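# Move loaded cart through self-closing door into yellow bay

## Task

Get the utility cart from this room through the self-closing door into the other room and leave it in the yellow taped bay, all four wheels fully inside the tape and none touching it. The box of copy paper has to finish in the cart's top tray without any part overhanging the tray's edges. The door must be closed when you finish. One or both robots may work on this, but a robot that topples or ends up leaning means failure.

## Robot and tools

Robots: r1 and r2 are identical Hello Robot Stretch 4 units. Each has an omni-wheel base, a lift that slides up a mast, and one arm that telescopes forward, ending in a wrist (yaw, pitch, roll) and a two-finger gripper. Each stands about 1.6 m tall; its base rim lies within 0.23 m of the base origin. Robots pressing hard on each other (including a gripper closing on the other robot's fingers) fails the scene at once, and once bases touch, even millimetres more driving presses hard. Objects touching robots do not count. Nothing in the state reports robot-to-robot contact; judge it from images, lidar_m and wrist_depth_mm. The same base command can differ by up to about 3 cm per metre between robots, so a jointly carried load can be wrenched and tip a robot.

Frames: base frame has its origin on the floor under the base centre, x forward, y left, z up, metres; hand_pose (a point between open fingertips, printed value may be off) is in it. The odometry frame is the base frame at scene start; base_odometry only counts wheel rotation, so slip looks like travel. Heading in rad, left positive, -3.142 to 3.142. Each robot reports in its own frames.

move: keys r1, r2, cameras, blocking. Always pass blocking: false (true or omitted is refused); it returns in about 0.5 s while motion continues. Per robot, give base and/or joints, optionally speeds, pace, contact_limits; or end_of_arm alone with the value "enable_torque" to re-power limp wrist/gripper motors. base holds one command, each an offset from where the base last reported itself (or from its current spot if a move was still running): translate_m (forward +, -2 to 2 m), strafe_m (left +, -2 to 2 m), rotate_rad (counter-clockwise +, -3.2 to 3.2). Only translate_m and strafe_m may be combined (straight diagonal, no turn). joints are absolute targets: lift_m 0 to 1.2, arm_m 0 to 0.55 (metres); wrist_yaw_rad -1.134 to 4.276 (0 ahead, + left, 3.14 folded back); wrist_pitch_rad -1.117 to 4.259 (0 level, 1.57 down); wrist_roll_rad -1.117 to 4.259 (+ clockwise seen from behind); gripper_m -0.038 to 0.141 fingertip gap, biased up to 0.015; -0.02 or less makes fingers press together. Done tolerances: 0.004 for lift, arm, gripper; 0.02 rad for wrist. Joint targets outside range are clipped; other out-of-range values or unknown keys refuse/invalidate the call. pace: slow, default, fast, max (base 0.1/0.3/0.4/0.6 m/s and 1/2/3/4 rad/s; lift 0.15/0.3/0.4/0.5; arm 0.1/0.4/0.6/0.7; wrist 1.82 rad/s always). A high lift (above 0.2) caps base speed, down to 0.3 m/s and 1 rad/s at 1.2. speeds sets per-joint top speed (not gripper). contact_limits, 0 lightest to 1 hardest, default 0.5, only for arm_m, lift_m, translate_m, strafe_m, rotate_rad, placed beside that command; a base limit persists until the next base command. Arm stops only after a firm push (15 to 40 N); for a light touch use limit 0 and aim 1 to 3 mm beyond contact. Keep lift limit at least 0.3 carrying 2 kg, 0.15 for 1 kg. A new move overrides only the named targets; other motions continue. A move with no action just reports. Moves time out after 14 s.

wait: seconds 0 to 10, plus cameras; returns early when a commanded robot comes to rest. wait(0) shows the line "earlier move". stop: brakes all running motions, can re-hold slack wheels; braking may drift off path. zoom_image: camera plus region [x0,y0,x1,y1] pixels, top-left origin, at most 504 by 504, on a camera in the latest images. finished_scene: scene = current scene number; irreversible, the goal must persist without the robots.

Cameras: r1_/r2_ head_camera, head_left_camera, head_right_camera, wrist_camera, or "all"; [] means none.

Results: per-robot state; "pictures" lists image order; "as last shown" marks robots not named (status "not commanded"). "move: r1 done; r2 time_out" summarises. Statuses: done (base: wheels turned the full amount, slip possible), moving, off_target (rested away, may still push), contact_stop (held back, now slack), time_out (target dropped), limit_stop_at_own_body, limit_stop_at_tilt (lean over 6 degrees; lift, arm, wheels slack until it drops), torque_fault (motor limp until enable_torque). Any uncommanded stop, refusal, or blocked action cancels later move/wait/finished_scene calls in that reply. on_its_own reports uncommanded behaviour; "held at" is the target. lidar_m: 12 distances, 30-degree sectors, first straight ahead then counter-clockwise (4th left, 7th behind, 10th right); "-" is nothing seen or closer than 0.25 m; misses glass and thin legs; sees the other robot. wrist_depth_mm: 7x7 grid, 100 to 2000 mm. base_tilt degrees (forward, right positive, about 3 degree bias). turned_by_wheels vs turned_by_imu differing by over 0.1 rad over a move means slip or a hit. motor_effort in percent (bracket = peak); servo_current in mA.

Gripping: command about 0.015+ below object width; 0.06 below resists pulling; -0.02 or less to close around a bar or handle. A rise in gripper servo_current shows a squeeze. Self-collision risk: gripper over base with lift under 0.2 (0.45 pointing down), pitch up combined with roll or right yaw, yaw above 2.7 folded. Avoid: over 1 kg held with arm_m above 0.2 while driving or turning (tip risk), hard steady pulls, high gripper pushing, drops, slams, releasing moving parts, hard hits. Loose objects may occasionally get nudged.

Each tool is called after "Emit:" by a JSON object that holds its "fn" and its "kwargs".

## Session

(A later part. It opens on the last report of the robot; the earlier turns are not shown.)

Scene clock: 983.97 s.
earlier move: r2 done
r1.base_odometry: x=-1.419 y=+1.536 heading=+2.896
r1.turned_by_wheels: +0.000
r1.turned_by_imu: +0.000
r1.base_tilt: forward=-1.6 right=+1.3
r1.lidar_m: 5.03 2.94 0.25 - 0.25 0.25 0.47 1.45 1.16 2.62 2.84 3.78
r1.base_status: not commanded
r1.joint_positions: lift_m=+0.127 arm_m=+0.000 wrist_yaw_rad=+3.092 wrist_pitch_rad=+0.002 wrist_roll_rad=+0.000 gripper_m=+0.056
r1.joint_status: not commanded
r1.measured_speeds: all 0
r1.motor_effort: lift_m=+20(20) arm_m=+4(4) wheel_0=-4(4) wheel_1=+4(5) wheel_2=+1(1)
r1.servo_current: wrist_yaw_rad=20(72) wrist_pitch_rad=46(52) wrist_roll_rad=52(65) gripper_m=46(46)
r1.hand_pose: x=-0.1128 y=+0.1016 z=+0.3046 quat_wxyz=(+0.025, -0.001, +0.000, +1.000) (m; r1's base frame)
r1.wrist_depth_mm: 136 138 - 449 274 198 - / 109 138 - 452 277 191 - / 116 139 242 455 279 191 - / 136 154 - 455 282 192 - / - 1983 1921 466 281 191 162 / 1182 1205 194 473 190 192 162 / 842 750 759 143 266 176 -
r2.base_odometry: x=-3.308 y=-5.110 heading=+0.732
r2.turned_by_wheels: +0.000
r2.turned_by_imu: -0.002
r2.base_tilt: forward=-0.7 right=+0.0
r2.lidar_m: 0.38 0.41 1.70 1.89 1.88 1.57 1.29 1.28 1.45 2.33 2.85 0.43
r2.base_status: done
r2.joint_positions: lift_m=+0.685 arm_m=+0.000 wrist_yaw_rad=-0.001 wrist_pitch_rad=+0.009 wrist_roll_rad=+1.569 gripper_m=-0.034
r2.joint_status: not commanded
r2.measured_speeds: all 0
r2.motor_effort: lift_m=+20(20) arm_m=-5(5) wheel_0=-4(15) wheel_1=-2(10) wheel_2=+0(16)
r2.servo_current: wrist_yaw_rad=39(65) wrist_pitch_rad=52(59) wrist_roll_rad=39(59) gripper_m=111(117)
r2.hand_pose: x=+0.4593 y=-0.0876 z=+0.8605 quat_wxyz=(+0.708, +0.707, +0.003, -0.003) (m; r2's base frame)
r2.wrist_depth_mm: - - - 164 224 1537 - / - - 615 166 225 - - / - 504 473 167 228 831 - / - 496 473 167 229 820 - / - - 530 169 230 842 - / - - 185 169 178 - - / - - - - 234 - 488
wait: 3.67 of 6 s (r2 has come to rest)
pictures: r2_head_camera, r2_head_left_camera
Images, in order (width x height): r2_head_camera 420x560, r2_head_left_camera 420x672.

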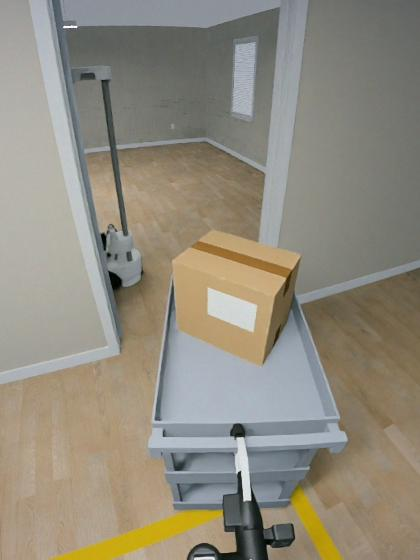

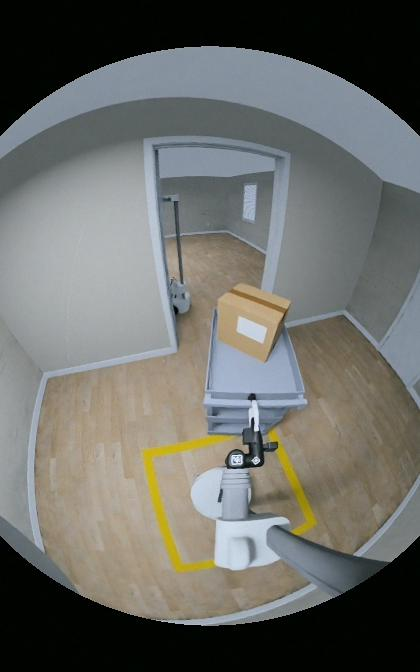

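Emit:
{"fn": "move", "kwargs": {"r2": {"base":{"translate_m":-0.4,"strafe_m":0.05},"pace":"slow","contact_limits":{"translate_m":0.7,"strafe_m":0.7}}, "blocking": false, "cameras": []}}

Emit:
{"fn": "wait", "kwargs": {"seconds": 8, "cameras": ["r2_head_camera","r2_head_left_camera"]}}

r2: "contact_limits": translate_m and strafe_m are given together and make one move, which takes one limit: state it under one of them only
Scene clock: 1001.20 s.
r1.base_odometry: x=-1.419 y=+1.536 heading=+2.896
r1.turned_by_wheels: +0.000
r1.turned_by_imu: +0.000
r1.base_tilt: forward=-1.6 right=+1.3
r1.lidar_m: 5.04 2.94 0.25 - 0.25 0.25 0.49 1.47 1.14 2.58 2.86 3.76
r1.base_status: not commanded
r1.joint_positions: lift_m=+0.127 arm_m=+0.000 wrist_yaw_rad=+3.092 wrist_pitch_rad=+0.002 wrist_roll_rad=+0.000 gripper_m=+0.056
r1.joint_status: not commanded
r1.measured_speeds: all 0
r1.motor_effort: lift_m=+20(20) arm_m=+4(4) wheel_0=-3(4) wheel_1=+4(5) wheel_2=+1(1)
r1.servo_current: wrist_yaw_rad=52(72) wrist_pitch_rad=39(52) wrist_roll_rad=46(65) gripper_m=52(46)
r1.hand_pose: x=-0.1128 y=+0.1016 z=+0.3046 quat_wxyz=(+0.025, -0.001, +0.000, +1.000) (m; r1's base frame)
r1.wrist_depth_mm: 136 138 - 449 276 198 - / 110 138 - 452 277 191 - / 116 139 241 455 281 191 - / 136 154 - 459 282 191 - / 1983 1921 1921 466 282 193 162 / 1160 1205 193 469 191 193 161 / 842 750 750 143 266 175 -
r2.base_odometry: x=-3.308 y=-5.110 heading=+0.732
r2.turned_by_wheels: +0.000
r2.turned_by_imu: +0.000
r2.base_tilt: forward=-0.7 right=+0.1
r2.lidar_m: 0.38 0.42 1.67 1.88 1.88 1.58 1.30 1.29 1.48 2.35 2.85 0.44
r2.base_status: done
r2.joint_positions: lift_m=+0.685 arm_m=+0.000 wrist_yaw_rad=-0.001 wrist_pitch_rad=+0.009 wrist_roll_rad=+1.569 gripper_m=-0.034
r2.joint_status: not commanded
r2.measured_speeds: all 0
r2.motor_effort: lift_m=+19(20) arm_m=-4(5) wheel_0=-4(15) wheel_1=-2(10) wheel_2=+1(16)
r2.servo_current: wrist_yaw_rad=52(65) wrist_pitch_rad=52(59) wrist_roll_rad=52(59) gripper_m=104(117)
r2.hand_pose: x=+0.4593 y=-0.0876 z=+0.8605 quat_wxyz=(+0.708, +0.707, +0.003, -0.003) (m; r2's base frame)
r2.wrist_depth_mm: - - - 164 224 1499 - / - - 621 166 225 - - / - 508 477 167 227 831 - / - 496 473 168 229 842 - / - - 530 169 230 842 - / - - 186 170 178 - - / - - - - 234 - 492
pictures: none

not run: a call was refused earlier in this reply.

Emit:
{"fn": "move", "kwargs": {"r2": {"base":{"translate_m":-0.4,"strafe_m":0.05},"pace":"slow","contact_limits":{"translate_m":0.7}}, "blocking": false, "cameras": []}}

Emit:
{"fn": "wait", "kwargs": {"seconds": 8, "cameras": ["r2_head_camera","r2_head_left_camera"]}}

Scene clock: 1005.50 s.
move: r2 moving
r1.base_odometry: x=-1.419 y=+1.536 heading=+2.896
r1.turned_by_wheels: +0.000
r1.turned_by_imu: +0.000
r1.base_tilt: forward=-1.6 right=+1.3
r1.lidar_m: 5.06 2.94 0.25 - 0.25 0.25 0.47 1.47 1.15 2.60 2.85 3.80
r1.base_status: not commanded
r1.joint_positions: lift_m=+0.127 arm_m=+0.000 wrist_yaw_rad=+3.092 wrist_pitch_rad=+0.002 wrist_roll_rad=+0.000 gripper_m=+0.056
r1.joint_status: not commanded
r1.measured_speeds: all 0
r1.motor_effort: lift_m=+20(20) arm_m=+4(4) wheel_0=-4(5) wheel_1=+4(4) wheel_2=+1(1)
r1.servo_current: wrist_yaw_rad=52(65) wrist_pitch_rad=33(46) wrist_roll_rad=59(59) gripper_m=46(46)
r1.hand_pose: x=-0.1128 y=+0.1016 z=+0.3046 quat_wxyz=(+0.025, -0.001, +0.000, +1.000) (m; r1's base frame)
r1.wrist_depth_mm: 136 138 - 445 277 197 - / 110 138 1756 449 277 190 - / 116 139 243 455 279 191 - / 136 154 - 462 279 191 - / 1921 1708 1708 462 282 193 162 / 1205 1205 194 466 191 193 162 / 854 750 759 143 265 176 -
r2.base_odometry: x=-3.319 y=-5.117 heading=+0.731
r2.turned_by_wheels: -0.001
r2.turned_by_imu: +0.000
r2.base_tilt: forward=-0.7 right=+0.1
r2.lidar_m: 0.38 0.45 1.71 1.88 1.88 1.60 1.29 1.27 1.41 2.30 2.85 0.43
r2.base_status: translate_m moving; strafe_m moving
r2.joint_positions: lift_m=+0.685 arm_m=+0.000 wrist_yaw_rad=-0.001 wrist_pitch_rad=+0.009 wrist_roll_rad=+1.569 gripper_m=-0.034
r2.joint_status: not commanded
r2.measured_speeds: translate_m=-0.049 strafe_m=+0.006 rotate_rad=-0.002 lift_m=+0.000 arm_m=+0.000 wrist_yaw_rad=+0.000 wrist_pitch_rad=+0.000 wrist_roll_rad=+0.000
r2.motor_effort: lift_m=+20(20) arm_m=-4(5) wheel_0=-7(11) wheel_1=-7(7) wheel_2=+9(11)
r2.servo_current: wrist_yaw_rad=46(52) wrist_pitch_rad=52(65) wrist_roll_rad=46(52) gripper_m=104(111)
r2.contact_limits: translate_m 0.7
r2.hand_pose: x=+0.4593 y=-0.0876 z=+0.8605 quat_wxyz=(+0.708, +0.707, +0.003, -0.003) (m; r2's base frame)
r2.wrist_depth_mm: - - - 164 224 1499 - / - - 615 166 225 - - / - 504 473 167 227 831 - / - 492 473 168 228 831 - / - - 530 169 229 842 - / - - 186 170 178 - - / - - - - - - 496
pictures: none
No camera images: "cameras" was empty.

Scene clock: 1010.30 s.
earlier move: r2 done
r1.base_odometry: x=-1.419 y=+1.536 heading=+2.896
r1.turned_by_wheels: +0.000
r1.turned_by_imu: +0.000
r1.base_tilt: forward=-1.6 right=+1.2
r1.lidar_m: 5.04 2.92 0.25 - 0.25 0.25 0.45 3.81 1.18 2.62 2.84 3.79
r1.base_status: not commanded
r1.joint_positions: lift_m=+0.127 arm_m=+0.000 wrist_yaw_rad=+3.092 wrist_pitch_rad=+0.002 wrist_roll_rad=+0.000 gripper_m=+0.056
r1.joint_status: not commanded
r1.measured_speeds: all 0
r1.motor_effort: lift_m=+20(20) arm_m=+4(4) wheel_0=-4(5) wheel_1=+4(4) wheel_2=+1(1)
r1.servo_current: wrist_yaw_rad=65(72) wrist_pitch_rad=39(52) wrist_roll_rad=46(65) gripper_m=39(52)
r1.hand_pose: x=-0.1128 y=+0.1016 z=+0.3046 quat_wxyz=(+0.025, -0.001, +0.000, +1.000) (m; r1's base frame)
r1.wrist_depth_mm: 136 138 - 449 276 198 - / 110 138 1921 455 278 190 - / 116 139 244 452 279 191 - / 136 154 - 459 281 192 - / 1983 - 1863 462 281 193 162 / 1160 1205 193 466 191 193 162 / 842 759 750 142 266 176 -
r2.base_odometry: x=-3.639 y=-5.340 heading=+0.732
r2.turned_by_wheels: +0.000
r2.turned_by_imu: -0.001
r2.base_tilt: forward=-0.7 right=+0.1
r2.lidar_m: 0.38 0.42 2.07 1.65 1.70 1.15 0.92 0.91 1.03 1.73 3.01 0.43
r2.base_status: done
r2.joint_positions: lift_m=+0.685 arm_m=+0.000 wrist_yaw_rad=-0.001 wrist_pitch_rad=+0.009 wrist_roll_rad=+1.569 gripper_m=-0.034
r2.joint_status: not commanded
r2.measured_speeds: all 0
r2.motor_effort: lift_m=+20(20) arm_m=-5(5) wheel_0=-8(14) wheel_1=-4(8) wheel_2=+4(11)
r2.servo_current: wrist_yaw_rad=39(59) wrist_pitch_rad=46(65) wrist_roll_rad=52(65) gripper_m=104(111)
r2.contact_limits: translate_m 0.7
r2.hand_pose: x=+0.4592 y=-0.0878 z=+0.8605 quat_wxyz=(+0.708, +0.707, +0.003, -0.004) (m; r2's base frame)
r2.wrist_depth_mm: - - - 161 220 1618 - / - - 615 162 222 732 - / 1921 480 455 164 224 831 - / 1756 - 480 166 228 820 - / 1661 - 535 168 229 831 - / 1661 - 185 170 178 - - / - - - - - - 480
wait: 4.80 of 8 s (r2 has come to rest)
pictures: r2_head_camera, r2_head_left_camera
Images, in order (width x height): r2_head_camera 420x560, r2_head_left_camera 420x672.

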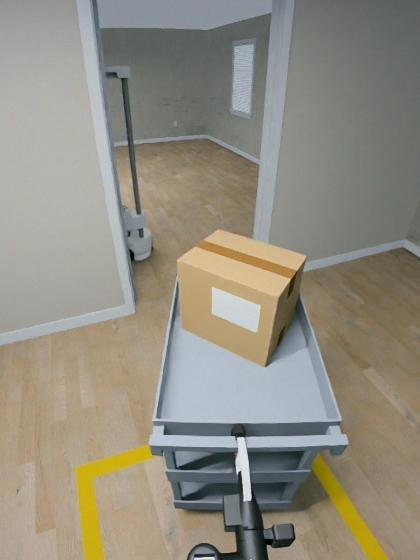

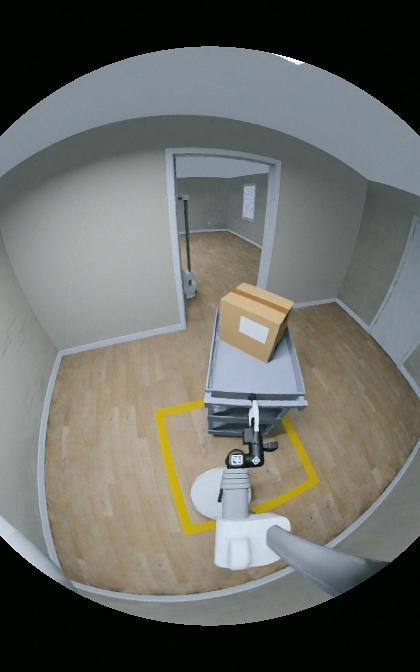

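Emit:
{"fn": "move", "kwargs": {"r2": {"base":{"translate_m":-0.5,"strafe_m":0.03},"pace":"slow","contact_limits":{"translate_m":0.7}}, "blocking": false, "cameras": []}}

Emit:
{"fn": "wait", "kwargs": {"seconds": 9, "cameras": ["r2_head_camera","r2_head_left_camera","r2_head_right_camera"]}}

Scene clock: 1031.60 s.
move: r2 moving
r1: as last shown
r1.base_tilt: forward=-1.6 right=+1.3
r1.lidar_m: 5.04 2.95 0.25 - 0.25 0.25 0.46 3.80 1.14 2.59 2.84 3.80
r1.motor_effort: lift_m=+20(20) arm_m=+4(4) wheel_0=-4(4) wheel_1=+4(4) wheel_2=+1(1)
r1.servo_current: wrist_yaw_rad=52(59) wrist_pitch_rad=46(46) wrist_roll_rad=52(52) gripper_m=39(46)
r1.wrist_depth_mm: 136 138 - 449 277 198 - / 110 138 1863 459 278 190 - / 116 138 246 455 281 191 - / 136 153 - 459 281 192 - / 1983 - 1983 466 283 192 162 / 1205 1205 194 466 191 193 162 / 842 741 759 143 266 176 -
r2.base_odometry: x=-3.649 y=-5.348 heading=+0.731
r2.turned_by_wheels: +0.000
r2.turned_by_imu: +0.000
r2.base_tilt: forward=-0.7 right=+0.0
r2.lidar_m: 0.39 0.46 2.08 1.71 1.71 1.15 0.92 0.90 1.04 1.68 3.03 0.42
r2.base_status: translate_m moving; strafe_m moving
r2.joint_positions: lift_m=+0.685 arm_m=+0.000 wrist_yaw_rad=-0.001 wrist_pitch_rad=+0.009 wrist_roll_rad=+1.569 gripper_m=-0.034
r2.joint_status: not commanded
r2.measured_speeds: translate_m=-0.049 strafe_m=+0.003 rotate_rad=+0.000 lift_m=+0.000 arm_m=+0.000 wrist_yaw_rad=+0.000 wrist_pitch_rad=+0.000 wrist_roll_rad=+0.000
r2.motor_effort: lift_m=+19(20) arm_m=-5(5) wheel_0=-10(13) wheel_1=-7(7) wheel_2=+10(10)
r2.servo_current: wrist_yaw_rad=46(52) wrist_pitch_rad=59(59) wrist_roll_rad=33(52) gripper_m=111(111)
r2.contact_limits: translate_m 0.7
r2.hand_pose: x=+0.4592 y=-0.0878 z=+0.8605 quat_wxyz=(+0.708, +0.707, +0.003, -0.004) (m; r2's base frame)
r2.wrist_depth_mm: - - - 160 219 1661 - / - - 621 163 222 750 - / 1863 480 455 164 225 831 - / 1808 - 477 167 227 842 - / 1708 - 535 168 229 - - / 1661 - 185 170 177 - - / - - - - - - 477
pictures: none
No camera images: "cameras" was empty.

Scene clock: 1037.40 s.
earlier move: r2 done
r1.base_odometry: x=-1.419 y=+1.536 heading=+2.896
r1.turned_by_wheels: +0.000
r1.turned_by_imu: +0.000
r1.base_tilt: forward=-1.6 right=+1.3
r1.lidar_m: 5.04 2.90 0.25 - 0.25 0.25 0.46 3.80 1.15 2.60 2.83 3.79
r1.base_status: not commanded
r1.joint_positions: lift_m=+0.127 arm_m=+0.000 wrist_yaw_rad=+3.092 wrist_pitch_rad=+0.002 wrist_roll_rad=+0.000 gripper_m=+0.056
r1.joint_status: not commanded
r1.measured_speeds: all 0
r1.motor_effort: lift_m=+20(20) arm_m=+4(4) wheel_0=-4(4) wheel_1=+4(4) wheel_2=+1(1)
r1.servo_current: wrist_yaw_rad=52(78) wrist_pitch_rad=39(52) wrist_roll_rad=39(72) gripper_m=46(52)
r1.hand_pose: x=-0.1128 y=+0.1016 z=+0.3046 quat_wxyz=(+0.025, -0.001, +0.000, +1.000) (m; r1's base frame)
r1.wrist_depth_mm: 136 138 - 449 277 197 - / 110 138 - 452 276 191 - / 116 138 253 455 279 191 - / 136 154 - 459 279 192 - / 1983 - - 466 281 193 162 / 1160 1205 193 466 191 193 162 / 866 759 741 143 266 176 -
r2.base_odometry: x=-4.031 y=-5.651 heading=+0.731
r2.turned_by_wheels: +0.000
r2.turned_by_imu: +0.001
r2.base_tilt: forward=-0.6 right=+0.1
r2.lidar_m: 0.40 0.45 1.84 1.52 1.12 0.58 0.47 0.46 0.52 0.87 3.24 0.42
r2.base_status: done
r2.joint_positions: lift_m=+0.685 arm_m=+0.000 wrist_yaw_rad=-0.001 wrist_pitch_rad=+0.009 wrist_roll_rad=+1.569 gripper_m=-0.034
r2.joint_status: not commanded
r2.measured_speeds: all 0
r2.motor_effort: lift_m=+20(20) arm_m=-4(5) wheel_0=-4(13) wheel_1=-4(9) wheel_2=+5(11)
r2.servo_current: wrist_yaw_rad=39(65) wrist_pitch_rad=52(59) wrist_roll_rad=46(59) gripper_m=111(111)
r2.contact_limits: translate_m 0.7
r2.hand_pose: x=+0.4593 y=-0.0877 z=+0.8605 quat_wxyz=(+0.708, +0.707, +0.003, -0.003) (m; r2's base frame)
r2.wrist_depth_mm: - - - 158 216 1618 - / - - 603 160 220 741 - / - 500 449 163 223 820 - / - - 480 165 226 831 - / - - 539 167 229 - - / - - 184 170 177 - - / 1921 - - - - 1499 492
wait: 5.80 of 9 s (r2 has come to rest)
pictures: r2_head_camera, r2_head_left_camera, r2_head_right_camera
Images, in order (width x height): r2_head_camera 420x560, r2_head_left_camera 420x672, r2_head_right_camera 420x672.

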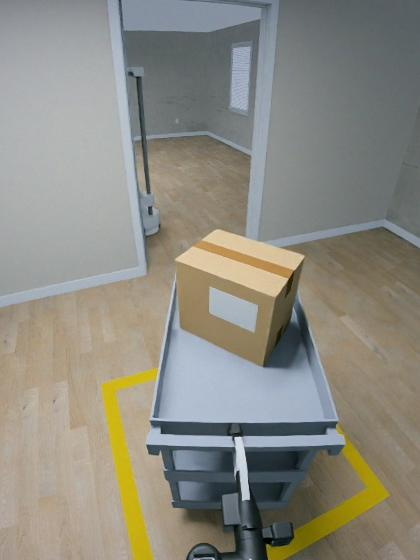

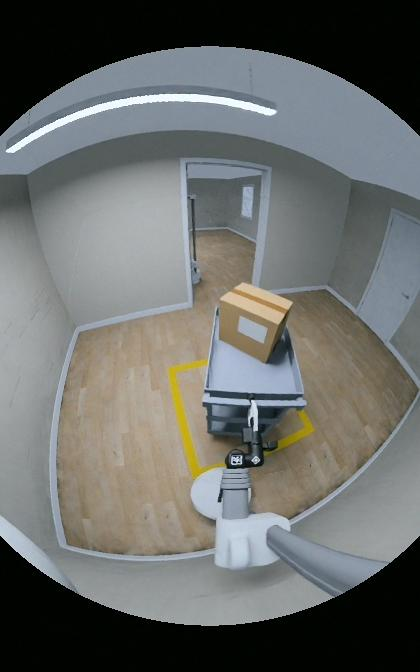

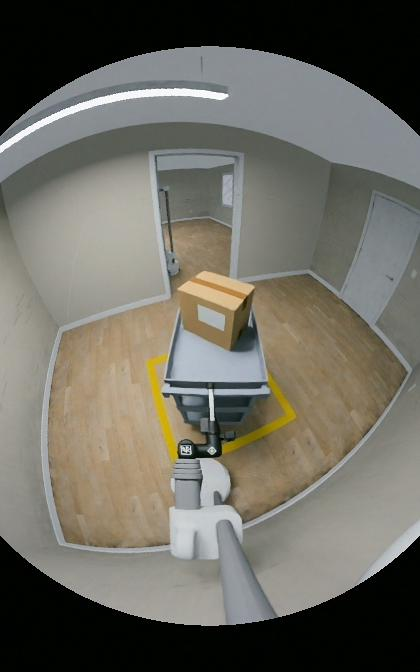

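Emit:
{"fn": "zoom_image", "kwargs": {"camera": "r2_head_right_camera", "region": [130, 320, 310, 470]}}

Emit:
{"fn": "zoom_image", "kwargs": {"camera": "r2_head_camera", "region": [80, 340, 400, 560]}}

Scaled by 2.800 from the camera's 420x672 image, which has a finer 600x960 frame.

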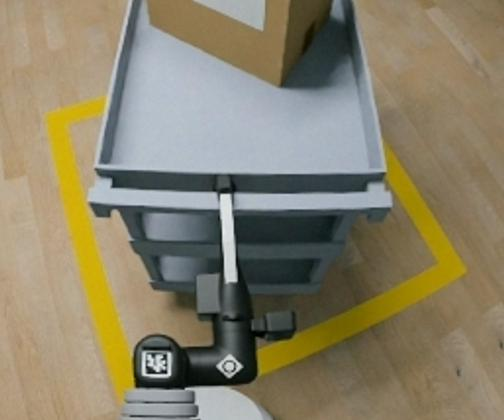

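Scaled by 1.575 from the camera's 420x560 image, which has a finer 1200x1600 frame.

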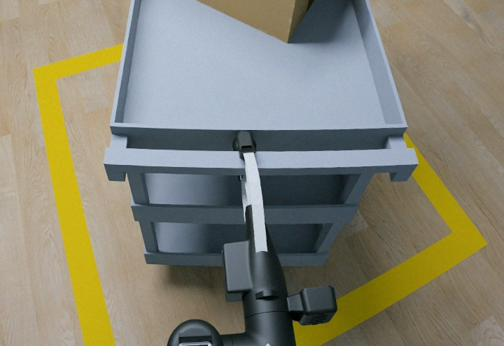

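Emit:
{"fn": "move", "kwargs": {"r2": {"joints":{"gripper_m":0.141}}, "blocking": false, "cameras": []}}

Emit:
{"fn": "wait", "kwargs": {"seconds": 2.5, "cameras": []}}

Emit:
{"fn": "move", "kwargs": {"r2": {"base":{"translate_m":-0.17},"pace":"slow"}, "blocking": false, "cameras": []}}

Emit:
{"fn": "wait", "kwargs": {"seconds": 4, "cameras": ["r2_head_camera"]}}

Scene clock: 1055.97 s.
move: r2 moving
r1: as last shown
r1.lidar_m: 5.06 2.91 0.25 - 0.25 0.25 0.47 3.81 1.16 2.60 2.84 3.80
r1.servo_current: wrist_yaw_rad=52(59) wrist_pitch_rad=26(46) wrist_roll_rad=52(59) gripper_m=46(46)
r1.wrist_depth_mm: 136 138 - 445 276 197 - / 109 138 - 455 277 190 - / 116 139 253 455 279 190 - / 136 153 - 462 281 191 - / 1983 - - 466 282 193 162 / 1160 1205 193 462 191 192 162 / 842 759 750 143 266 176 -
r2.base_odometry: x=-4.031 y=-5.651 heading=+0.731
r2.turned_by_wheels: +0.000
r2.turned_by_imu: +0.000
r2.base_tilt: forward=-0.7 right=+0.1
r2.lidar_m: 0.40 0.45 1.86 1.51 1.10 0.58 0.48 0.44 0.54 0.88 3.24 0.42
r2.base_status: not commanded
r2.joint_positions: lift_m=+0.685 arm_m=+0.000 wrist_yaw_rad=-0.001 wrist_pitch_rad=+0.009 wrist_roll_rad=+1.569 gripper_m=-0.009
r2.joint_status: gripper_m moving
r2.measured_speeds: all 0
r2.motor_effort: lift_m=+20(20) arm_m=-4(5) wheel_0=-3(4) wheel_1=-4(4) wheel_2=+4(6)
r2.servo_current: wrist_yaw_rad=52(52) wrist_pitch_rad=52(65) wrist_roll_rad=52(59) gripper_m=91(130)
r2.contact_limits: translate_m 0.7
r2.hand_pose: x=+0.4593 y=-0.0877 z=+0.8605 quat_wxyz=(+0.708, +0.707, +0.003, -0.003) (m; r2's base frame)
r2.wrist_depth_mm: - - - 162 221 1618 - / - - 609 164 223 741 - / - 504 455 167 226 831 - / - - 484 169 229 831 - / - - 544 171 232 854 - / - - 190 174 179 - - / 1921 125 - - - 1576 480
pictures: none
No camera images: "cameras" was empty.

Scene clock: 1058.00 s.
earlier move: r2 done
r1.base_odometry: x=-1.419 y=+1.536 heading=+2.896
r1.turned_by_wheels: +0.000
r1.turned_by_imu: +0.000
r1.base_tilt: forward=-1.6 right=+1.3
r1.lidar_m: 5.05 2.94 0.25 - 0.25 0.25 0.50 3.83 1.17 2.61 2.86 3.81
r1.base_status: not commanded
r1.joint_positions: lift_m=+0.127 arm_m=+0.000 wrist_yaw_rad=+3.092 wrist_pitch_rad=+0.002 wrist_roll_rad=+0.000 gripper_m=+0.056
r1.joint_status: not commanded
r1.measured_speeds: all 0
r1.motor_effort: lift_m=+20(20) arm_m=+4(4) wheel_0=-3(4) wheel_1=+4(4) wheel_2=+1(1)
r1.servo_current: wrist_yaw_rad=72(72) wrist_pitch_rad=46(52) wrist_roll_rad=46(65) gripper_m=39(46)
r1.hand_pose: x=-0.1128 y=+0.1016 z=+0.3046 quat_wxyz=(+0.025, -0.001, +0.000, +1.000) (m; r1's base frame)
r1.wrist_depth_mm: 136 138 - 449 276 198 - / 110 138 - 452 278 190 - / 116 139 253 455 278 191 - / 136 154 - 462 283 192 - / 1983 - - 462 282 192 162 / 1182 1205 193 469 190 193 162 / 842 750 759 143 266 176 -
r2.base_odometry: x=-4.031 y=-5.651 heading=+0.731
r2.turned_by_wheels: +0.000
r2.turned_by_imu: +0.000
r2.base_tilt: forward=-0.7 right=+0.0
r2.lidar_m: 0.41 0.46 1.83 1.54 1.11 0.57 0.47 0.47 0.52 0.89 3.22 0.42
r2.base_status: not commanded
r2.joint_positions: lift_m=+0.685 arm_m=+0.000 wrist_yaw_rad=-0.001 wrist_pitch_rad=+0.005 wrist_roll_rad=+1.569 gripper_m=+0.141
r2.joint_status: all done
r2.measured_speeds: all 0
r2.motor_effort: lift_m=+18(20) arm_m=-4(5) wheel_0=-3(4) wheel_1=-4(4) wheel_2=+4(6)
r2.servo_current: wrist_yaw_rad=33(59) wrist_pitch_rad=39(65) wrist_roll_rad=46(59) gripper_m=52(130)
r2.contact_limits: translate_m 0.7
r2.hand_pose: x=+0.4593 y=-0.0877 z=+0.8616 quat_wxyz=(+0.708, +0.707, +0.002, -0.002) (m; r2's base frame)
r2.wrist_depth_mm: - - - 175 232 1661 - / - - 627 178 236 798 - / - - 473 180 239 831 - / - - 496 182 241 842 - / - - 554 185 246 842 - / - - 609 186 211 203 - / 1983 - - - - 1708 496
wait: 2.03 of 2.5 s (r2 has come to rest)
pictures: none
No camera images: "cameras" was empty.

Scene clock: 1058.50 s.
move: r2 moving
r1: as last shown
r1.lidar_m: 5.06 2.93 0.25 - 0.25 0.25 0.48 3.81 1.16 2.58 2.82 3.81
r1.motor_effort: lift_m=+20(20) arm_m=+4(4) wheel_0=-4(4) wheel_1=+4(4) wheel_2=+1(1)
r1.servo_current: wrist_yaw_rad=39(59) wrist_pitch_rad=39(46) wrist_roll_rad=46(59) gripper_m=46(46)
r1.wrist_depth_mm: 136 138 - 449 277 196 - / 110 138 - 452 276 191 - / 116 138 252 455 279 191 - / 136 153 - 462 281 191 - / 1983 - - 466 283 192 162 / 1182 1205 194 466 191 192 162 / 842 741 768 143 265 176 -
r2.base_odometry: x=-4.040 y=-5.660 heading=+0.731
r2.turned_by_wheels: +0.000
r2.turned_by_imu: +0.000
r2.base_tilt: forward=-0.7 right=+0.1
r2.lidar_m: 0.41 2.35 1.83 1.54 1.04 0.57 0.46 0.45 0.55 0.84 3.24 0.44
r2.base_status: translate_m moving
r2.joint_positions: lift_m=+0.685 arm_m=+0.000 wrist_yaw_rad=-0.001 wrist_pitch_rad=+0.005 wrist_roll_rad=+1.569 gripper_m=+0.141
r2.joint_status: not commanded
r2.measured_speeds: translate_m=-0.049 strafe_m=+0.000 rotate_rad=-0.001 lift_m=+0.000 arm_m=+0.000 wrist_yaw_rad=+0.000 wrist_pitch_rad=+0.000 wrist_roll_rad=+0.000
r2.motor_effort: lift_m=+18(19) arm_m=-4(5) wheel_0=-6(10) wheel_1=-6(7) wheel_2=+9(10)
r2.servo_current: wrist_yaw_rad=46(59) wrist_pitch_rad=39(52) wrist_roll_rad=59(65) gripper_m=52(52)
r2.hand_pose: x=+0.4593 y=-0.0877 z=+0.8616 quat_wxyz=(+0.708, +0.707, +0.002, -0.002) (m; r2's base frame)
r2.wrist_depth_mm: - - - 186 242 1661 - / - - - 187 247 759 - / - - 484 190 250 842 - / - - 508 192 253 854 - / - - 574 196 257 842 - / - - 621 197 258 202 - / - - - - - 1708 500
pictures: none
No camera images: "cameras" was empty.

Scene clock: 1060.97 s.
earlier move: r2 done
r1.base_odometry: x=-1.419 y=+1.536 heading=+2.896
r1.turned_by_wheels: +0.000
r1.turned_by_imu: +0.000
r1.base_tilt: forward=-1.6 right=+1.3
r1.lidar_m: 5.05 2.92 0.25 - 0.25 0.25 0.49 3.82 1.15 2.63 2.85 3.77
r1.base_status: not commanded
r1.joint_positions: lift_m=+0.127 arm_m=+0.000 wrist_yaw_rad=+3.092 wrist_pitch_rad=+0.002 wrist_roll_rad=+0.000 gripper_m=+0.056
r1.joint_status: not commanded
r1.measured_speeds: all 0
r1.motor_effort: lift_m=+20(20) arm_m=+4(4) wheel_0=-4(4) wheel_1=+4(4) wheel_2=+1(1)
r1.servo_current: wrist_yaw_rad=52(78) wrist_pitch_rad=39(52) wrist_roll_rad=46(78) gripper_m=46(46)
r1.hand_pose: x=-0.1128 y=+0.1016 z=+0.3046 quat_wxyz=(+0.025, -0.001, +0.000, +1.000) (m; r1's base frame)
r1.wrist_depth_mm: 136 138 - 449 277 198 - / 109 138 - 449 276 190 - / 116 139 253 455 279 190 - / 135 154 - 455 281 192 - / 1983 - - 462 282 191 163 / 1205 1205 193 469 191 192 162 / 842 750 759 143 265 176 -
r2.base_odometry: x=-4.158 y=-5.765 heading=+0.731
r2.turned_by_wheels: +0.000
r2.turned_by_imu: +0.000
r2.base_tilt: forward=-0.7 right=+0.1
r2.lidar_m: 0.56 2.47 1.77 1.46 0.76 0.39 0.32 0.30 0.35 0.58 3.30 0.60
r2.base_status: done
r2.joint_positions: lift_m=+0.685 arm_m=+0.000 wrist_yaw_rad=-0.001 wrist_pitch_rad=+0.005 wrist_roll_rad=+1.569 gripper_m=+0.141
r2.joint_status: not commanded
r2.measured_speeds: all 0
r2.motor_effort: lift_m=+19(19) arm_m=-4(5) wheel_0=-2(10) wheel_1=-5(8) wheel_2=+4(10)
r2.servo_current: wrist_yaw_rad=46(65) wrist_pitch_rad=39(52) wrist_roll_rad=52(65) gripper_m=52(59)
r2.hand_pose: x=+0.4593 y=-0.0877 z=+0.8616 quat_wxyz=(+0.708, +0.707, +0.002, -0.002) (m; r2's base frame)
r2.wrist_depth_mm: - - - 384 404 404 399 / - - - 399 - 891 - / - - 668 404 1008 - - / - - 676 410 1025 - 415 / - - 741 415 1042 - 418 / - - - 362 212 202 - / - - - - - 1576 439
wait: 2.47 of 4 s (r2 has come to rest)
pictures: r2_head_camera
Images, in order (width x height): r2_head_camera 420x560.

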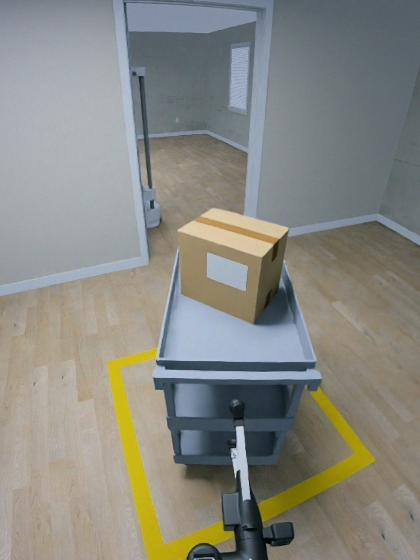

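Emit:
{"fn": "move", "kwargs": {"r1": {"base":{"translate_m":-0.4,"strafe_m":-0.2},"pace":"slow"}, "r2": {"base":{"strafe_m":0.6},"pace":"slow","joints":{"lift_m":0.9}}, "blocking": false, "cameras": []}}

Emit:
{"fn": "wait", "kwargs": {"seconds": 4, "cameras": ["r1_head_camera","r1_head_left_camera","r1_head_right_camera"]}}

Scene clock: 1085.07 s.
move: r1 moving; r2 moving
r1.base_odometry: x=-1.406 y=+1.539 heading=+2.896
r1.turned_by_wheels: +0.000
r1.turned_by_imu: -0.001
r1.base_tilt: forward=-1.6 right=+1.3
r1.lidar_m: 5.05 0.34 0.25 - 0.25 0.25 0.49 3.80 1.14 2.57 2.83 3.78
r1.base_status: translate_m moving; strafe_m moving
r1.joint_positions: lift_m=+0.127 arm_m=+0.000 wrist_yaw_rad=+3.092 wrist_pitch_rad=+0.002 wrist_roll_rad=+0.000 gripper_m=+0.056
r1.joint_status: not commanded
r1.measured_speeds: translate_m=-0.049 strafe_m=-0.025 rotate_rad=+0.001 lift_m=+0.000 arm_m=+0.000 wrist_yaw_rad=+0.000 wrist_pitch_rad=+0.000 wrist_roll_rad=+0.000
r1.motor_effort: lift_m=+20(20) arm_m=+4(4) wheel_0=-11(12) wheel_1=-3(6) wheel_2=+8(8)
r1.servo_current: wrist_yaw_rad=46(65) wrist_pitch_rad=46(46) wrist_roll_rad=52(65) gripper_m=39(46)
r1.hand_pose: x=-0.1128 y=+0.1016 z=+0.3046 quat_wxyz=(+0.025, -0.001, +0.000, +1.000) (m; r1's base frame)
r1.wrist_depth_mm: 136 138 - 449 277 196 - / 109 138 - 455 278 190 - / 116 139 253 459 281 191 - / 136 153 - 462 282 191 - / 1921 - - 473 282 193 162 / 1182 1205 193 469 191 193 161 / 842 741 750 143 267 176 -
r2.base_odometry: x=-4.167 y=-5.754 heading=+0.731
r2.turned_by_wheels: +0.000
r2.turned_by_imu: +0.001
r2.base_tilt: forward=-0.7 right=+0.1
r2.lidar_m: 0.57 2.49 1.78 1.42 0.76 0.38 0.31 0.31 0.36 0.61 3.31 0.58
r2.base_status: strafe_m moving
r2.joint_positions: lift_m=+0.710 arm_m=+0.000 wrist_yaw_rad=-0.001 wrist_pitch_rad=+0.005 wrist_roll_rad=+1.569 gripper_m=+0.141
r2.joint_status: lift_m moving
r2.measured_speeds: translate_m=+0.000 strafe_m=+0.057 rotate_rad=+0.001 lift_m=+0.097 arm_m=+0.000 wrist_yaw_rad=+0.000 wrist_pitch_rad=+0.000 wrist_roll_rad=+0.000
r2.motor_effort: lift_m=+22(25) arm_m=-4(5) wheel_0=-6(10) wheel_1=+9(9) wheel_2=-1(4)
r2.servo_current: wrist_yaw_rad=46(59) wrist_pitch_rad=39(52) wrist_roll_rad=52(65) gripper_m=46(59)
r2.hand_pose: x=+0.4593 y=-0.0877 z=+0.8867 quat_wxyz=(+0.708, +0.707, +0.002, -0.002) (m; r2's base frame)
r2.wrist_depth_mm: - - - - 399 404 404 / - - - 778 402 946 - / - - 683 621 407 1008 - / - - 691 661 413 - - / - - 778 741 418 - - / - - - 362 421 202 - / - - - - - 459 449
pictures: none
No camera images: "cameras" was empty.

Scene clock: 1089.07 s.
earlier move: r1 moving; r2 moving
r1.base_odometry: x=-1.024 y=+1.624 heading=+2.896
r1.turned_by_wheels: +0.000
r1.turned_by_imu: -0.002
r1.base_tilt: forward=-1.6 right=+1.3
r1.lidar_m: 0.57 0.26 0.25 - 0.25 0.32 1.79 3.41 0.81 1.32 2.66 3.56
r1.base_status: translate_m moving; strafe_m moving
r1.joint_positions: lift_m=+0.127 arm_m=+0.000 wrist_yaw_rad=+3.092 wrist_pitch_rad=+0.002 wrist_roll_rad=+0.000 gripper_m=+0.056
r1.joint_status: not commanded
r1.measured_speeds: translate_m=-0.090 strafe_m=-0.044 rotate_rad=+0.005 lift_m=+0.000 arm_m=+0.000 wrist_yaw_rad=+0.000 wrist_pitch_rad=+0.000 wrist_roll_rad=+0.000
r1.motor_effort: lift_m=+20(20) arm_m=+4(4) wheel_0=-11(13) wheel_1=-1(6) wheel_2=+4(8)
r1.servo_current: wrist_yaw_rad=59(72) wrist_pitch_rad=39(52) wrist_roll_rad=46(65) gripper_m=46(52)
r1.hand_pose: x=-0.1128 y=+0.1016 z=+0.3046 quat_wxyz=(+0.025, -0.001, +0.000, +1.000) (m; r1's base frame)
r1.wrist_depth_mm: 136 138 - - 473 241 - / 110 138 - - 484 227 - / 116 139 253 - 488 229 164 / 136 153 - - 500 229 175 / 1983 - - - 500 231 164 / 1205 1182 194 1182 191 230 164 / 866 759 759 809 377 198 -
r2.base_odometry: x=-4.429 y=-5.462 heading=+0.731
r2.turned_by_wheels: +0.000
r2.turned_by_imu: +0.001
r2.base_tilt: forward=-0.7 right=+0.1
r2.lidar_m: 1.25 2.33 1.30 1.07 1.05 0.54 0.45 0.43 0.50 0.82 0.85 0.67
r2.base_status: strafe_m moving
r2.joint_positions: lift_m=+0.900 arm_m=+0.000 wrist_yaw_rad=-0.001 wrist_pitch_rad=+0.005 wrist_roll_rad=+1.569 gripper_m=+0.141
r2.joint_status: all done
r2.measured_speeds: translate_m=+0.000 strafe_m=+0.100 rotate_rad=+0.002 lift_m=+0.000 arm_m=+0.000 wrist_yaw_rad=+0.000 wrist_pitch_rad=+0.000 wrist_roll_rad=+0.000
r2.motor_effort: lift_m=+21(26) arm_m=-5(5) wheel_0=-7(12) wheel_1=+6(10) wheel_2=+0(4)
r2.servo_current: wrist_yaw_rad=46(59) wrist_pitch_rad=46(52) wrist_roll_rad=33(65) gripper_m=52(65)
r2.hand_pose: x=+0.4593 y=-0.0877 z=+1.0764 quat_wxyz=(+0.708, +0.707, +0.002, -0.002) (m; r2's base frame)
r2.wrist_depth_mm: - - - 741 715 375 - / - - - - 778 504 - / - - - - - - 1499 / - - - - - - 1499 / - - - - - - 1499 / - - - - - 1756 1499 / - - - - - - 1499
wait: 4.00 s; no rest
pictures: r1_head_camera, r1_head_left_camera, r1_head_right_camera
Images, in order (width x height): r1_head_camera 420x560, r1_head_left_camera 420x672, r1_head_right_camera 420x672.

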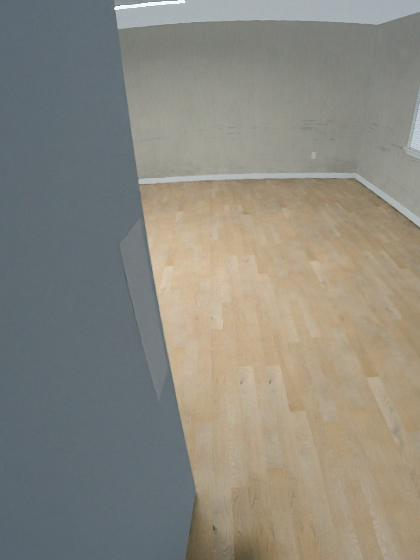

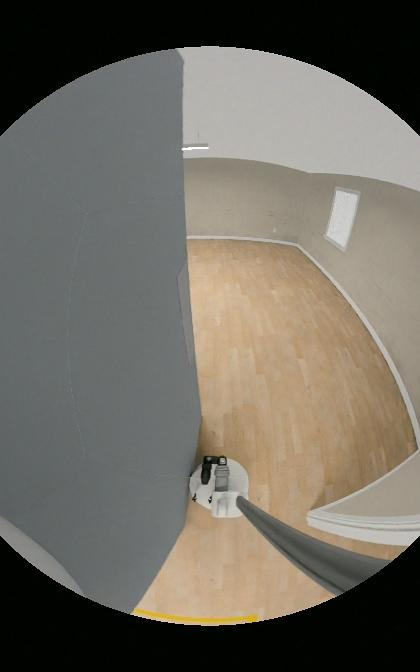

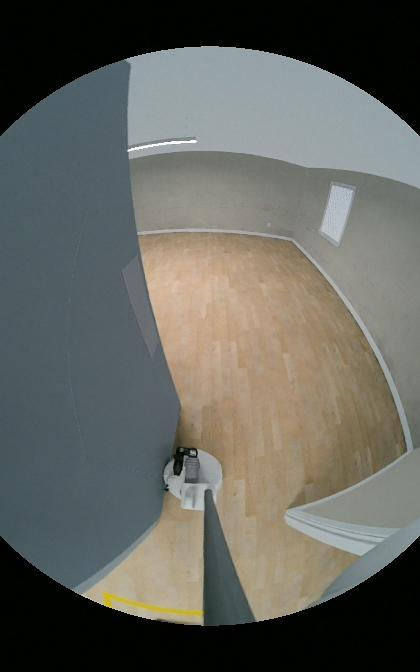

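Emit:
{"fn": "wait", "kwargs": {"seconds": 3, "cameras": ["r2_head_camera","r2_head_right_camera","r1_head_camera"]}}

Emit:
{"fn": "zoom_image", "kwargs": {"camera": "r2_head_right_camera", "region": [200, 300, 420, 480]}}

Scene clock: 1092.33 s.
earlier move: r1 done; r2 done
r1.base_odometry: x=-0.983 y=+1.633 heading=+2.895
r1.turned_by_wheels: +0.000
r1.turned_by_imu: -0.001
r1.base_tilt: forward=-1.6 right=+1.3
r1.lidar_m: 0.49 0.26 0.25 - 0.25 0.34 1.77 3.40 0.75 1.19 2.61 3.52
r1.base_status: done
r1.joint_positions: lift_m=+0.127 arm_m=+0.000 wrist_yaw_rad=+3.092 wrist_pitch_rad=+0.002 wrist_roll_rad=+0.000 gripper_m=+0.056
r1.joint_status: not commanded
r1.measured_speeds: all 0
r1.motor_effort: lift_m=+20(20) arm_m=+4(4) wheel_0=-17(17) wheel_1=+4(6) wheel_2=+1(8)
r1.servo_current: wrist_yaw_rad=33(72) wrist_pitch_rad=46(52) wrist_roll_rad=59(65) gripper_m=33(52)
r1.hand_pose: x=-0.1128 y=+0.1016 z=+0.3046 quat_wxyz=(+0.025, -0.001, +0.000, +1.000) (m; r1's base frame)
r1.wrist_depth_mm: 136 138 - - - 248 170 / 110 138 - - - 251 172 / 116 139 252 - - 274 173 / 136 154 - - - 252 174 / 1983 - - - 1983 256 174 / 1205 1205 195 1205 188 254 174 / 854 759 759 798 455 199 174
r2.base_odometry: x=-4.558 y=-5.318 heading=+0.731
r2.turned_by_wheels: +0.000
r2.turned_by_imu: +0.001
r2.base_tilt: forward=-0.7 right=+0.1
r2.lidar_m: 2.28 2.09 1.09 0.90 0.89 0.64 0.51 0.51 0.56 0.91 0.84 0.75
r2.base_status: done
r2.joint_positions: lift_m=+0.900 arm_m=+0.000 wrist_yaw_rad=-0.001 wrist_pitch_rad=+0.005 wrist_roll_rad=+1.569 gripper_m=+0.141
r2.joint_status: all done
r2.measured_speeds: all 0
r2.motor_effort: lift_m=+21(26) arm_m=-4(5) wheel_0=-4(12) wheel_1=+6(10) wheel_2=+0(4)
r2.servo_current: wrist_yaw_rad=39(59) wrist_pitch_rad=39(52) wrist_roll_rad=39(65) gripper_m=46(65)
r2.hand_pose: x=+0.4593 y=-0.0877 z=+1.0764 quat_wxyz=(+0.708, +0.707, +0.002, -0.002) (m; r2's base frame)
r2.wrist_depth_mm: - - - - 917 - - / - - - - - - 1499 / - - - - - - 1499 / - - - - - - 1499 / - - - - - - 1499 / - - - - - 1808 1464 / - - - - - - 1464
wait: 0.00 of 3 s (r1 and r2 have come to rest)
pictures: r1_head_camera, r2_head_camera, r2_head_right_camera
Images, in order (width x height): r1_head_camera 420x560, r2_head_camera 420x560, r2_head_right_camera 420x672.

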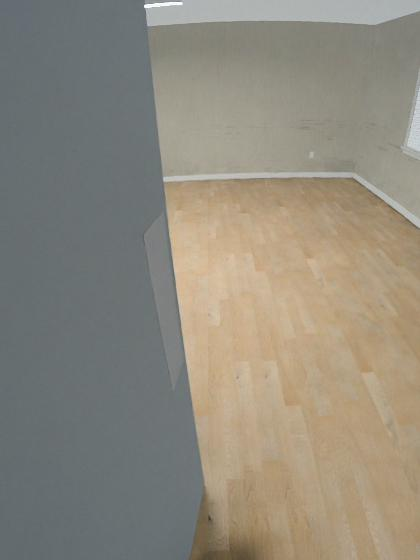

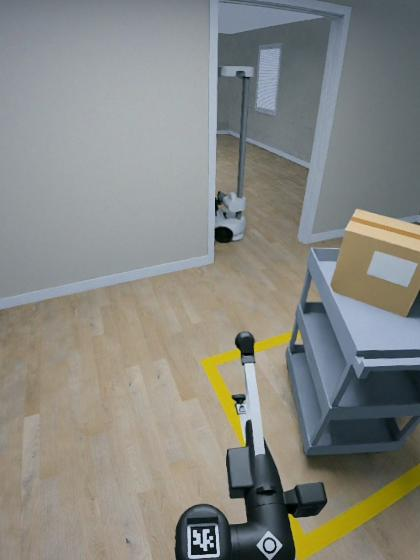

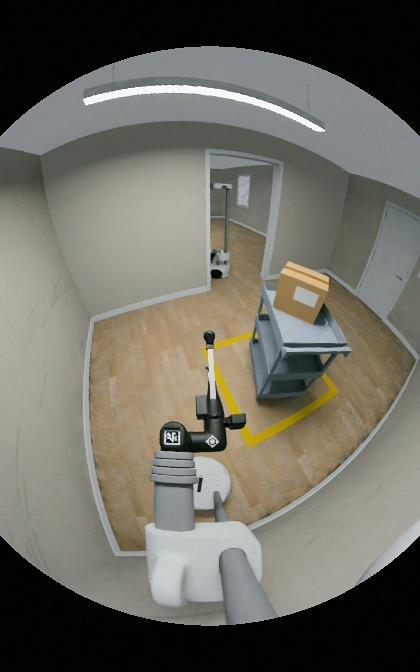

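Scaled by 2.291 from the camera's 420x672 image, which has a finer 600x960 frame.

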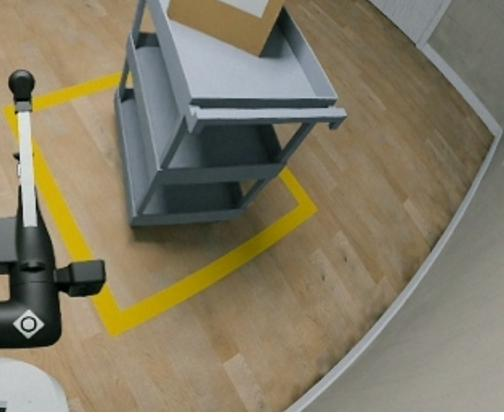

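Emit:
{"fn": "move", "kwargs": {"r1": {"base":{"translate_m":-0.5,"strafe_m":-0.12},"pace":"slow"}, "blocking": false, "cameras": []}}

Emit:
{"fn": "wait", "kwargs": {"seconds": 6.5, "cameras": ["r1_head_left_camera","r1_head_right_camera","r2_head_camera"]}}

Scene clock: 1100.83 s.
move: r1 moving
r1.base_odometry: x=-0.970 y=+1.633 heading=+2.894
r1.turned_by_wheels: -0.001
r1.turned_by_imu: -0.001
r1.base_tilt: forward=-1.6 right=+1.3
r1.lidar_m: 0.47 0.25 0.25 - 0.25 0.34 1.75 3.36 0.73 1.14 2.61 3.54
r1.base_status: translate_m moving; strafe_m moving
r1.joint_positions: lift_m=+0.127 arm_m=+0.000 wrist_yaw_rad=+3.092 wrist_pitch_rad=+0.002 wrist_roll_rad=+0.000 gripper_m=+0.056
r1.joint_status: not commanded
r1.measured_speeds: translate_m=-0.048 strafe_m=-0.011 rotate_rad=-0.001 lift_m=+0.000 arm_m=+0.000 wrist_yaw_rad=+0.000 wrist_pitch_rad=+0.000 wrist_roll_rad=+0.000
r1.motor_effort: lift_m=+20(20) arm_m=+4(4) wheel_0=-15(17) wheel_1=-1(4) wheel_2=+5(6)
r1.servo_current: wrist_yaw_rad=39(59) wrist_pitch_rad=46(46) wrist_roll_rad=46(65) gripper_m=39(52)
r1.hand_pose: x=-0.1128 y=+0.1016 z=+0.3046 quat_wxyz=(+0.025, -0.001, +0.000, +1.000) (m; r1's base frame)
r1.wrist_depth_mm: 135 138 - - - 252 172 / 109 138 - - - 255 174 / 116 139 251 - - 257 174 / 135 154 - - - 258 176 / 1983 - - - - 260 176 / 1182 1205 194 1205 187 237 175 / 854 741 750 809 585 216 175
r2: as last shown
r2.turned_by_imu: +0.000
r2.base_tilt: forward=-0.6 right=+0.1
r2.lidar_m: 2.31 2.07 1.10 0.88 0.87 0.63 0.52 0.51 0.58 0.96 0.83 0.77
r2.motor_effort: lift_m=+21(21) arm_m=-5(5) wheel_0=-4(5) wheel_1=+5(6) wheel_2=+0(0)
r2.servo_current: wrist_yaw_rad=39(59) wrist_pitch_rad=46(52) wrist_roll_rad=46(59) gripper_m=52(59)
r2.wrist_depth_mm: - - - - 904 - - / - - - - - - 1464 / - - - - - - 1499 / - - - - - - 1537 / - - - - - - 1499 / - - - - - 1756 1464 / - - - - - - 1499
pictures: none
No camera images: "cameras" was empty.

Scene clock: 1106.73 s.
earlier move: r1 done
r1.base_odometry: x=-0.468 y=+1.628 heading=+2.895
r1.turned_by_wheels: +0.001
r1.turned_by_imu: -0.002
r1.base_tilt: forward=-1.7 right=+1.3
r1.lidar_m: 0.25 0.25 0.25 0.37 2.31 1.30 1.32 2.87 2.58 0.56 0.44 0.26
r1.base_status: done
r1.joint_positions: lift_m=+0.127 arm_m=-0.001 wrist_yaw_rad=+3.105 wrist_pitch_rad=+0.002 wrist_roll_rad=+0.000 gripper_m=+0.056
r1.joint_status: not commanded
r1.measured_speeds: all 0
r1.motor_effort: lift_m=+20(20) arm_m=+17(17) wheel_0=-2(17) wheel_1=+19(19) wheel_2=-20(20)
r1.servo_current: wrist_yaw_rad=91(98) wrist_pitch_rad=46(52) wrist_roll_rad=39(72) gripper_m=39(52)
r1.hand_pose: x=-0.1152 y=+0.0978 z=+0.3046 quat_wxyz=(+0.018, -0.001, +0.000, +1.000) (m; r1's base frame)
r1.wrist_depth_mm: - 135 - - - - - / - 132 176 - - - - / - 130 193 - - - - / 116 136 236 - - - - / 1661 - - 1863 1863 - - / 1182 1205 193 1205 187 1281 1138 / 854 750 759 798 798 768 809
r2.base_odometry: x=-4.558 y=-5.318 heading=+0.731
r2.turned_by_wheels: +0.000
r2.turned_by_imu: +0.001
r2.base_tilt: forward=-0.7 right=+0.1
r2.lidar_m: 2.31 2.07 1.08 0.90 0.86 0.63 0.49 0.48 0.57 0.92 0.84 0.75
r2.base_status: not commanded
r2.joint_positions: lift_m=+0.900 arm_m=+0.000 wrist_yaw_rad=-0.001 wrist_pitch_rad=+0.005 wrist_roll_rad=+1.569 gripper_m=+0.141
r2.joint_status: not commanded
r2.measured_speeds: all 0
r2.motor_effort: lift_m=+21(22) arm_m=-5(5) wheel_0=-4(5) wheel_1=+5(6) wheel_2=+0(1)
r2.servo_current: wrist_yaw_rad=46(65) wrist_pitch_rad=46(52) wrist_roll_rad=39(65) gripper_m=59(59)
r2.hand_pose: x=+0.4593 y=-0.0877 z=+1.0764 quat_wxyz=(+0.708, +0.707, +0.002, -0.002) (m; r2's base frame)
r2.wrist_depth_mm: - - - - 931 - - / - - - - - - 1464 / - - - - - - 1499 / - - - - - - 1499 / - - - - - - 1499 / - - - - - 1756 1537 / - - - - - - 1464
wait: 5.90 of 6.5 s (r1 has come to rest)
pictures: r1_head_left_camera, r1_head_right_camera, r2_head_camera
Images, in order (width x height): r1_head_left_camera 420x672, r1_head_right_camera 420x672, r2_head_camera 420x560.

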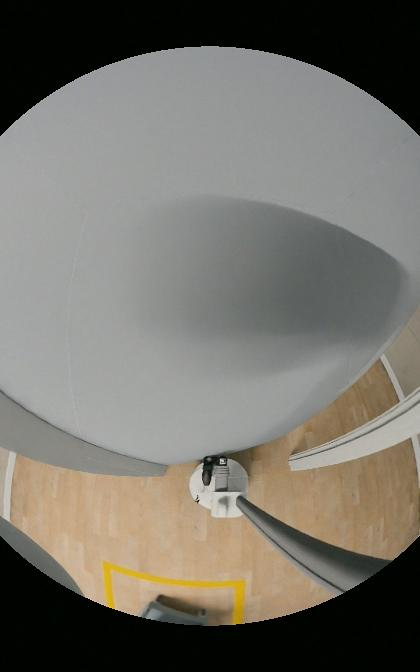

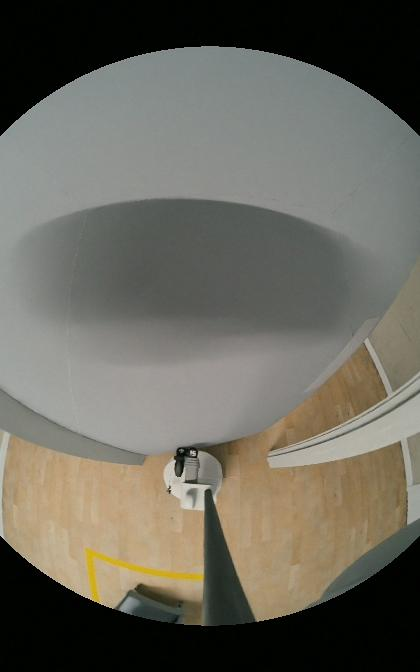

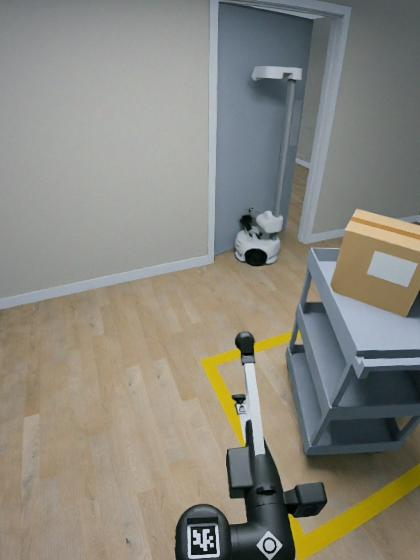

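Emit:
{"fn": "move", "kwargs": {"r1": {"base":{"translate_m":-0.42},"pace":"slow"}, "blocking": false, "cameras": []}}

Emit:
{"fn": "wait", "kwargs": {"seconds": 6.5, "cameras": ["r1_head_left_camera","r1_head_right_camera","r2_head_camera"]}}

Scene clock: 1112.73 s.
move: r1 moving
r1.base_odometry: x=-0.456 y=+1.625 heading=+2.895
r1.turned_by_wheels: -0.001
r1.turned_by_imu: -0.001
r1.base_tilt: forward=-1.6 right=+1.3
r1.lidar_m: 0.25 0.25 0.25 0.40 2.34 1.27 1.28 2.85 2.61 0.57 0.42 0.25
r1.base_status: translate_m moving
r1.joint_positions: lift_m=+0.127 arm_m=-0.001 wrist_yaw_rad=+3.105 wrist_pitch_rad=+0.002 wrist_roll_rad=+0.000 gripper_m=+0.056
r1.joint_status: not commanded
r1.measured_speeds: translate_m=-0.048 strafe_m=+0.000 rotate_rad=-0.001 lift_m=+0.000 arm_m=+0.003 wrist_yaw_rad=+0.000 wrist_pitch_rad=+0.000 wrist_roll_rad=+0.000
r1.motor_effort: lift_m=+20(20) arm_m=+15(17) wheel_0=-6(6) wheel_1=+9(18) wheel_2=-8(20)
r1.servo_current: wrist_yaw_rad=104(104) wrist_pitch_rad=39(46) wrist_roll_rad=59(72) gripper_m=46(46)
r1.hand_pose: x=-0.1151 y=+0.0978 z=+0.3046 quat_wxyz=(+0.018, -0.001, +0.000, +1.000) (m; r1's base frame)
r1.wrist_depth_mm: - 135 - - - - - / - 131 191 - - - - / 105 134 179 - - - - / 118 136 270 - - - - / 1708 - - 1983 1921 - - / 1205 1205 193 1336 187 1281 1118 / 854 750 759 798 809 768 820
r2: as last shown
r2.turned_by_imu: +0.000
r2.lidar_m: 2.31 2.06 1.09 0.89 0.89 0.62 0.51 0.49 0.57 0.92 0.85 0.76
r2.motor_effort: lift_m=+21(21) arm_m=-4(5) wheel_0=-4(5) wheel_1=+5(6) wheel_2=+0(0)
r2.servo_current: wrist_yaw_rad=33(65) wrist_pitch_rad=52(52) wrist_roll_rad=46(59) gripper_m=46(59)
r2.wrist_depth_mm: - - - - 917 - - / - - - - - - 1499 / - - - - - - 1499 / - - - - - - 1464 / - - - - - - 1499 / - - - - - 1756 1499 / - - - - - - 1464
pictures: none
No camera images: "cameras" was empty.

Scene clock: 1117.73 s.
earlier move: r1 done
r1.base_odometry: x=-0.061 y=+1.525 heading=+2.895
r1.turned_by_wheels: +0.000
r1.turned_by_imu: +0.000
r1.base_tilt: forward=-1.6 right=+1.3
r1.lidar_m: 0.48 0.53 0.60 1.55 2.32 0.86 0.91 2.48 2.59 2.05 0.72 0.54
r1.base_status: done
r1.joint_positions: lift_m=+0.127 arm_m=+0.000 wrist_yaw_rad=+3.092 wrist_pitch_rad=+0.002 wrist_roll_rad=+0.000 gripper_m=+0.056
r1.joint_status: not commanded
r1.measured_speeds: all 0
r1.motor_effort: lift_m=+19(20) arm_m=+5(17) wheel_0=-5(8) wheel_1=-2(18) wheel_2=+3(20)
r1.servo_current: wrist_yaw_rad=78(104) wrist_pitch_rad=46(52) wrist_roll_rad=65(72) gripper_m=46(46)
r1.hand_pose: x=-0.1129 y=+0.1016 z=+0.3046 quat_wxyz=(+0.025, -0.001, +0.000, +1.000) (m; r1's base frame)
r1.wrist_depth_mm: 136 138 - - - - - / 110 138 - - - - - / 117 139 248 - - - - / 136 150 - - - - - / 1983 - - - - 1808 1921 / 1182 1205 194 1205 187 1182 1229 / 842 750 759 798 788 732 820
r2.base_odometry: x=-4.558 y=-5.318 heading=+0.731
r2.turned_by_wheels: +0.000
r2.turned_by_imu: +0.001
r2.base_tilt: forward=-0.7 right=+0.1
r2.lidar_m: 2.12 2.05 1.08 0.89 0.89 0.62 0.52 0.49 0.56 0.94 0.87 0.73
r2.base_status: not commanded
r2.joint_positions: lift_m=+0.900 arm_m=+0.000 wrist_yaw_rad=-0.001 wrist_pitch_rad=+0.005 wrist_roll_rad=+1.569 gripper_m=+0.141
r2.joint_status: not commanded
r2.measured_speeds: all 0
r2.motor_effort: lift_m=+21(21) arm_m=-4(5) wheel_0=-4(5) wheel_1=+5(6) wheel_2=+0(1)
r2.servo_current: wrist_yaw_rad=39(65) wrist_pitch_rad=46(52) wrist_roll_rad=59(59) gripper_m=52(59)
r2.hand_pose: x=+0.4593 y=-0.0877 z=+1.0764 quat_wxyz=(+0.708, +0.707, +0.002, -0.002) (m; r2's base frame)
r2.wrist_depth_mm: - - - - 842 1808 - / - - - - - 1808 1464 / - - - - - - 1499 / - - - - - - 1499 / - - - - - - 1499 / - - - - - 1808 1537 / - - - - - - 1537
wait: 5.00 of 6.5 s (r1 has come to rest)
pictures: r1_head_left_camera, r1_head_right_camera, r2_head_camera
Images, in order (width x height): r1_head_left_camera 420x672, r1_head_right_camera 420x672, r2_head_camera 420x560.

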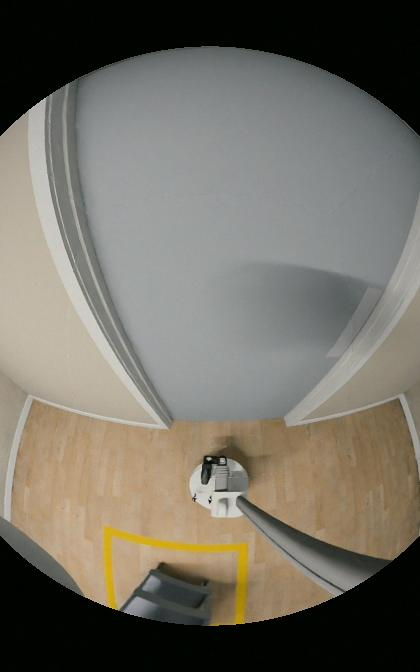

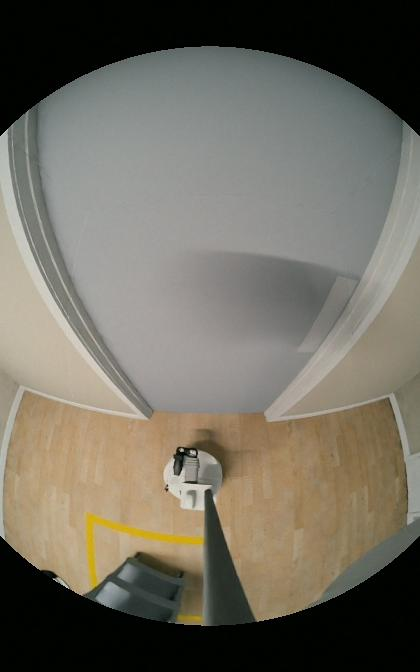

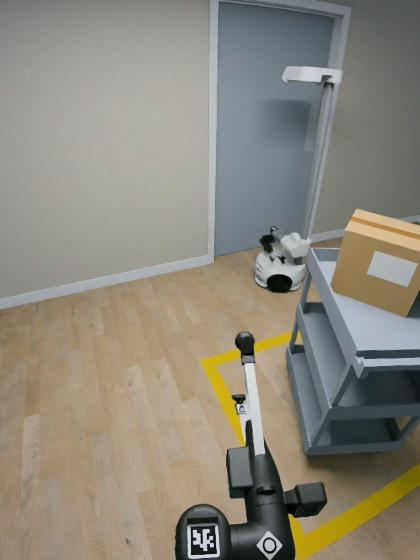

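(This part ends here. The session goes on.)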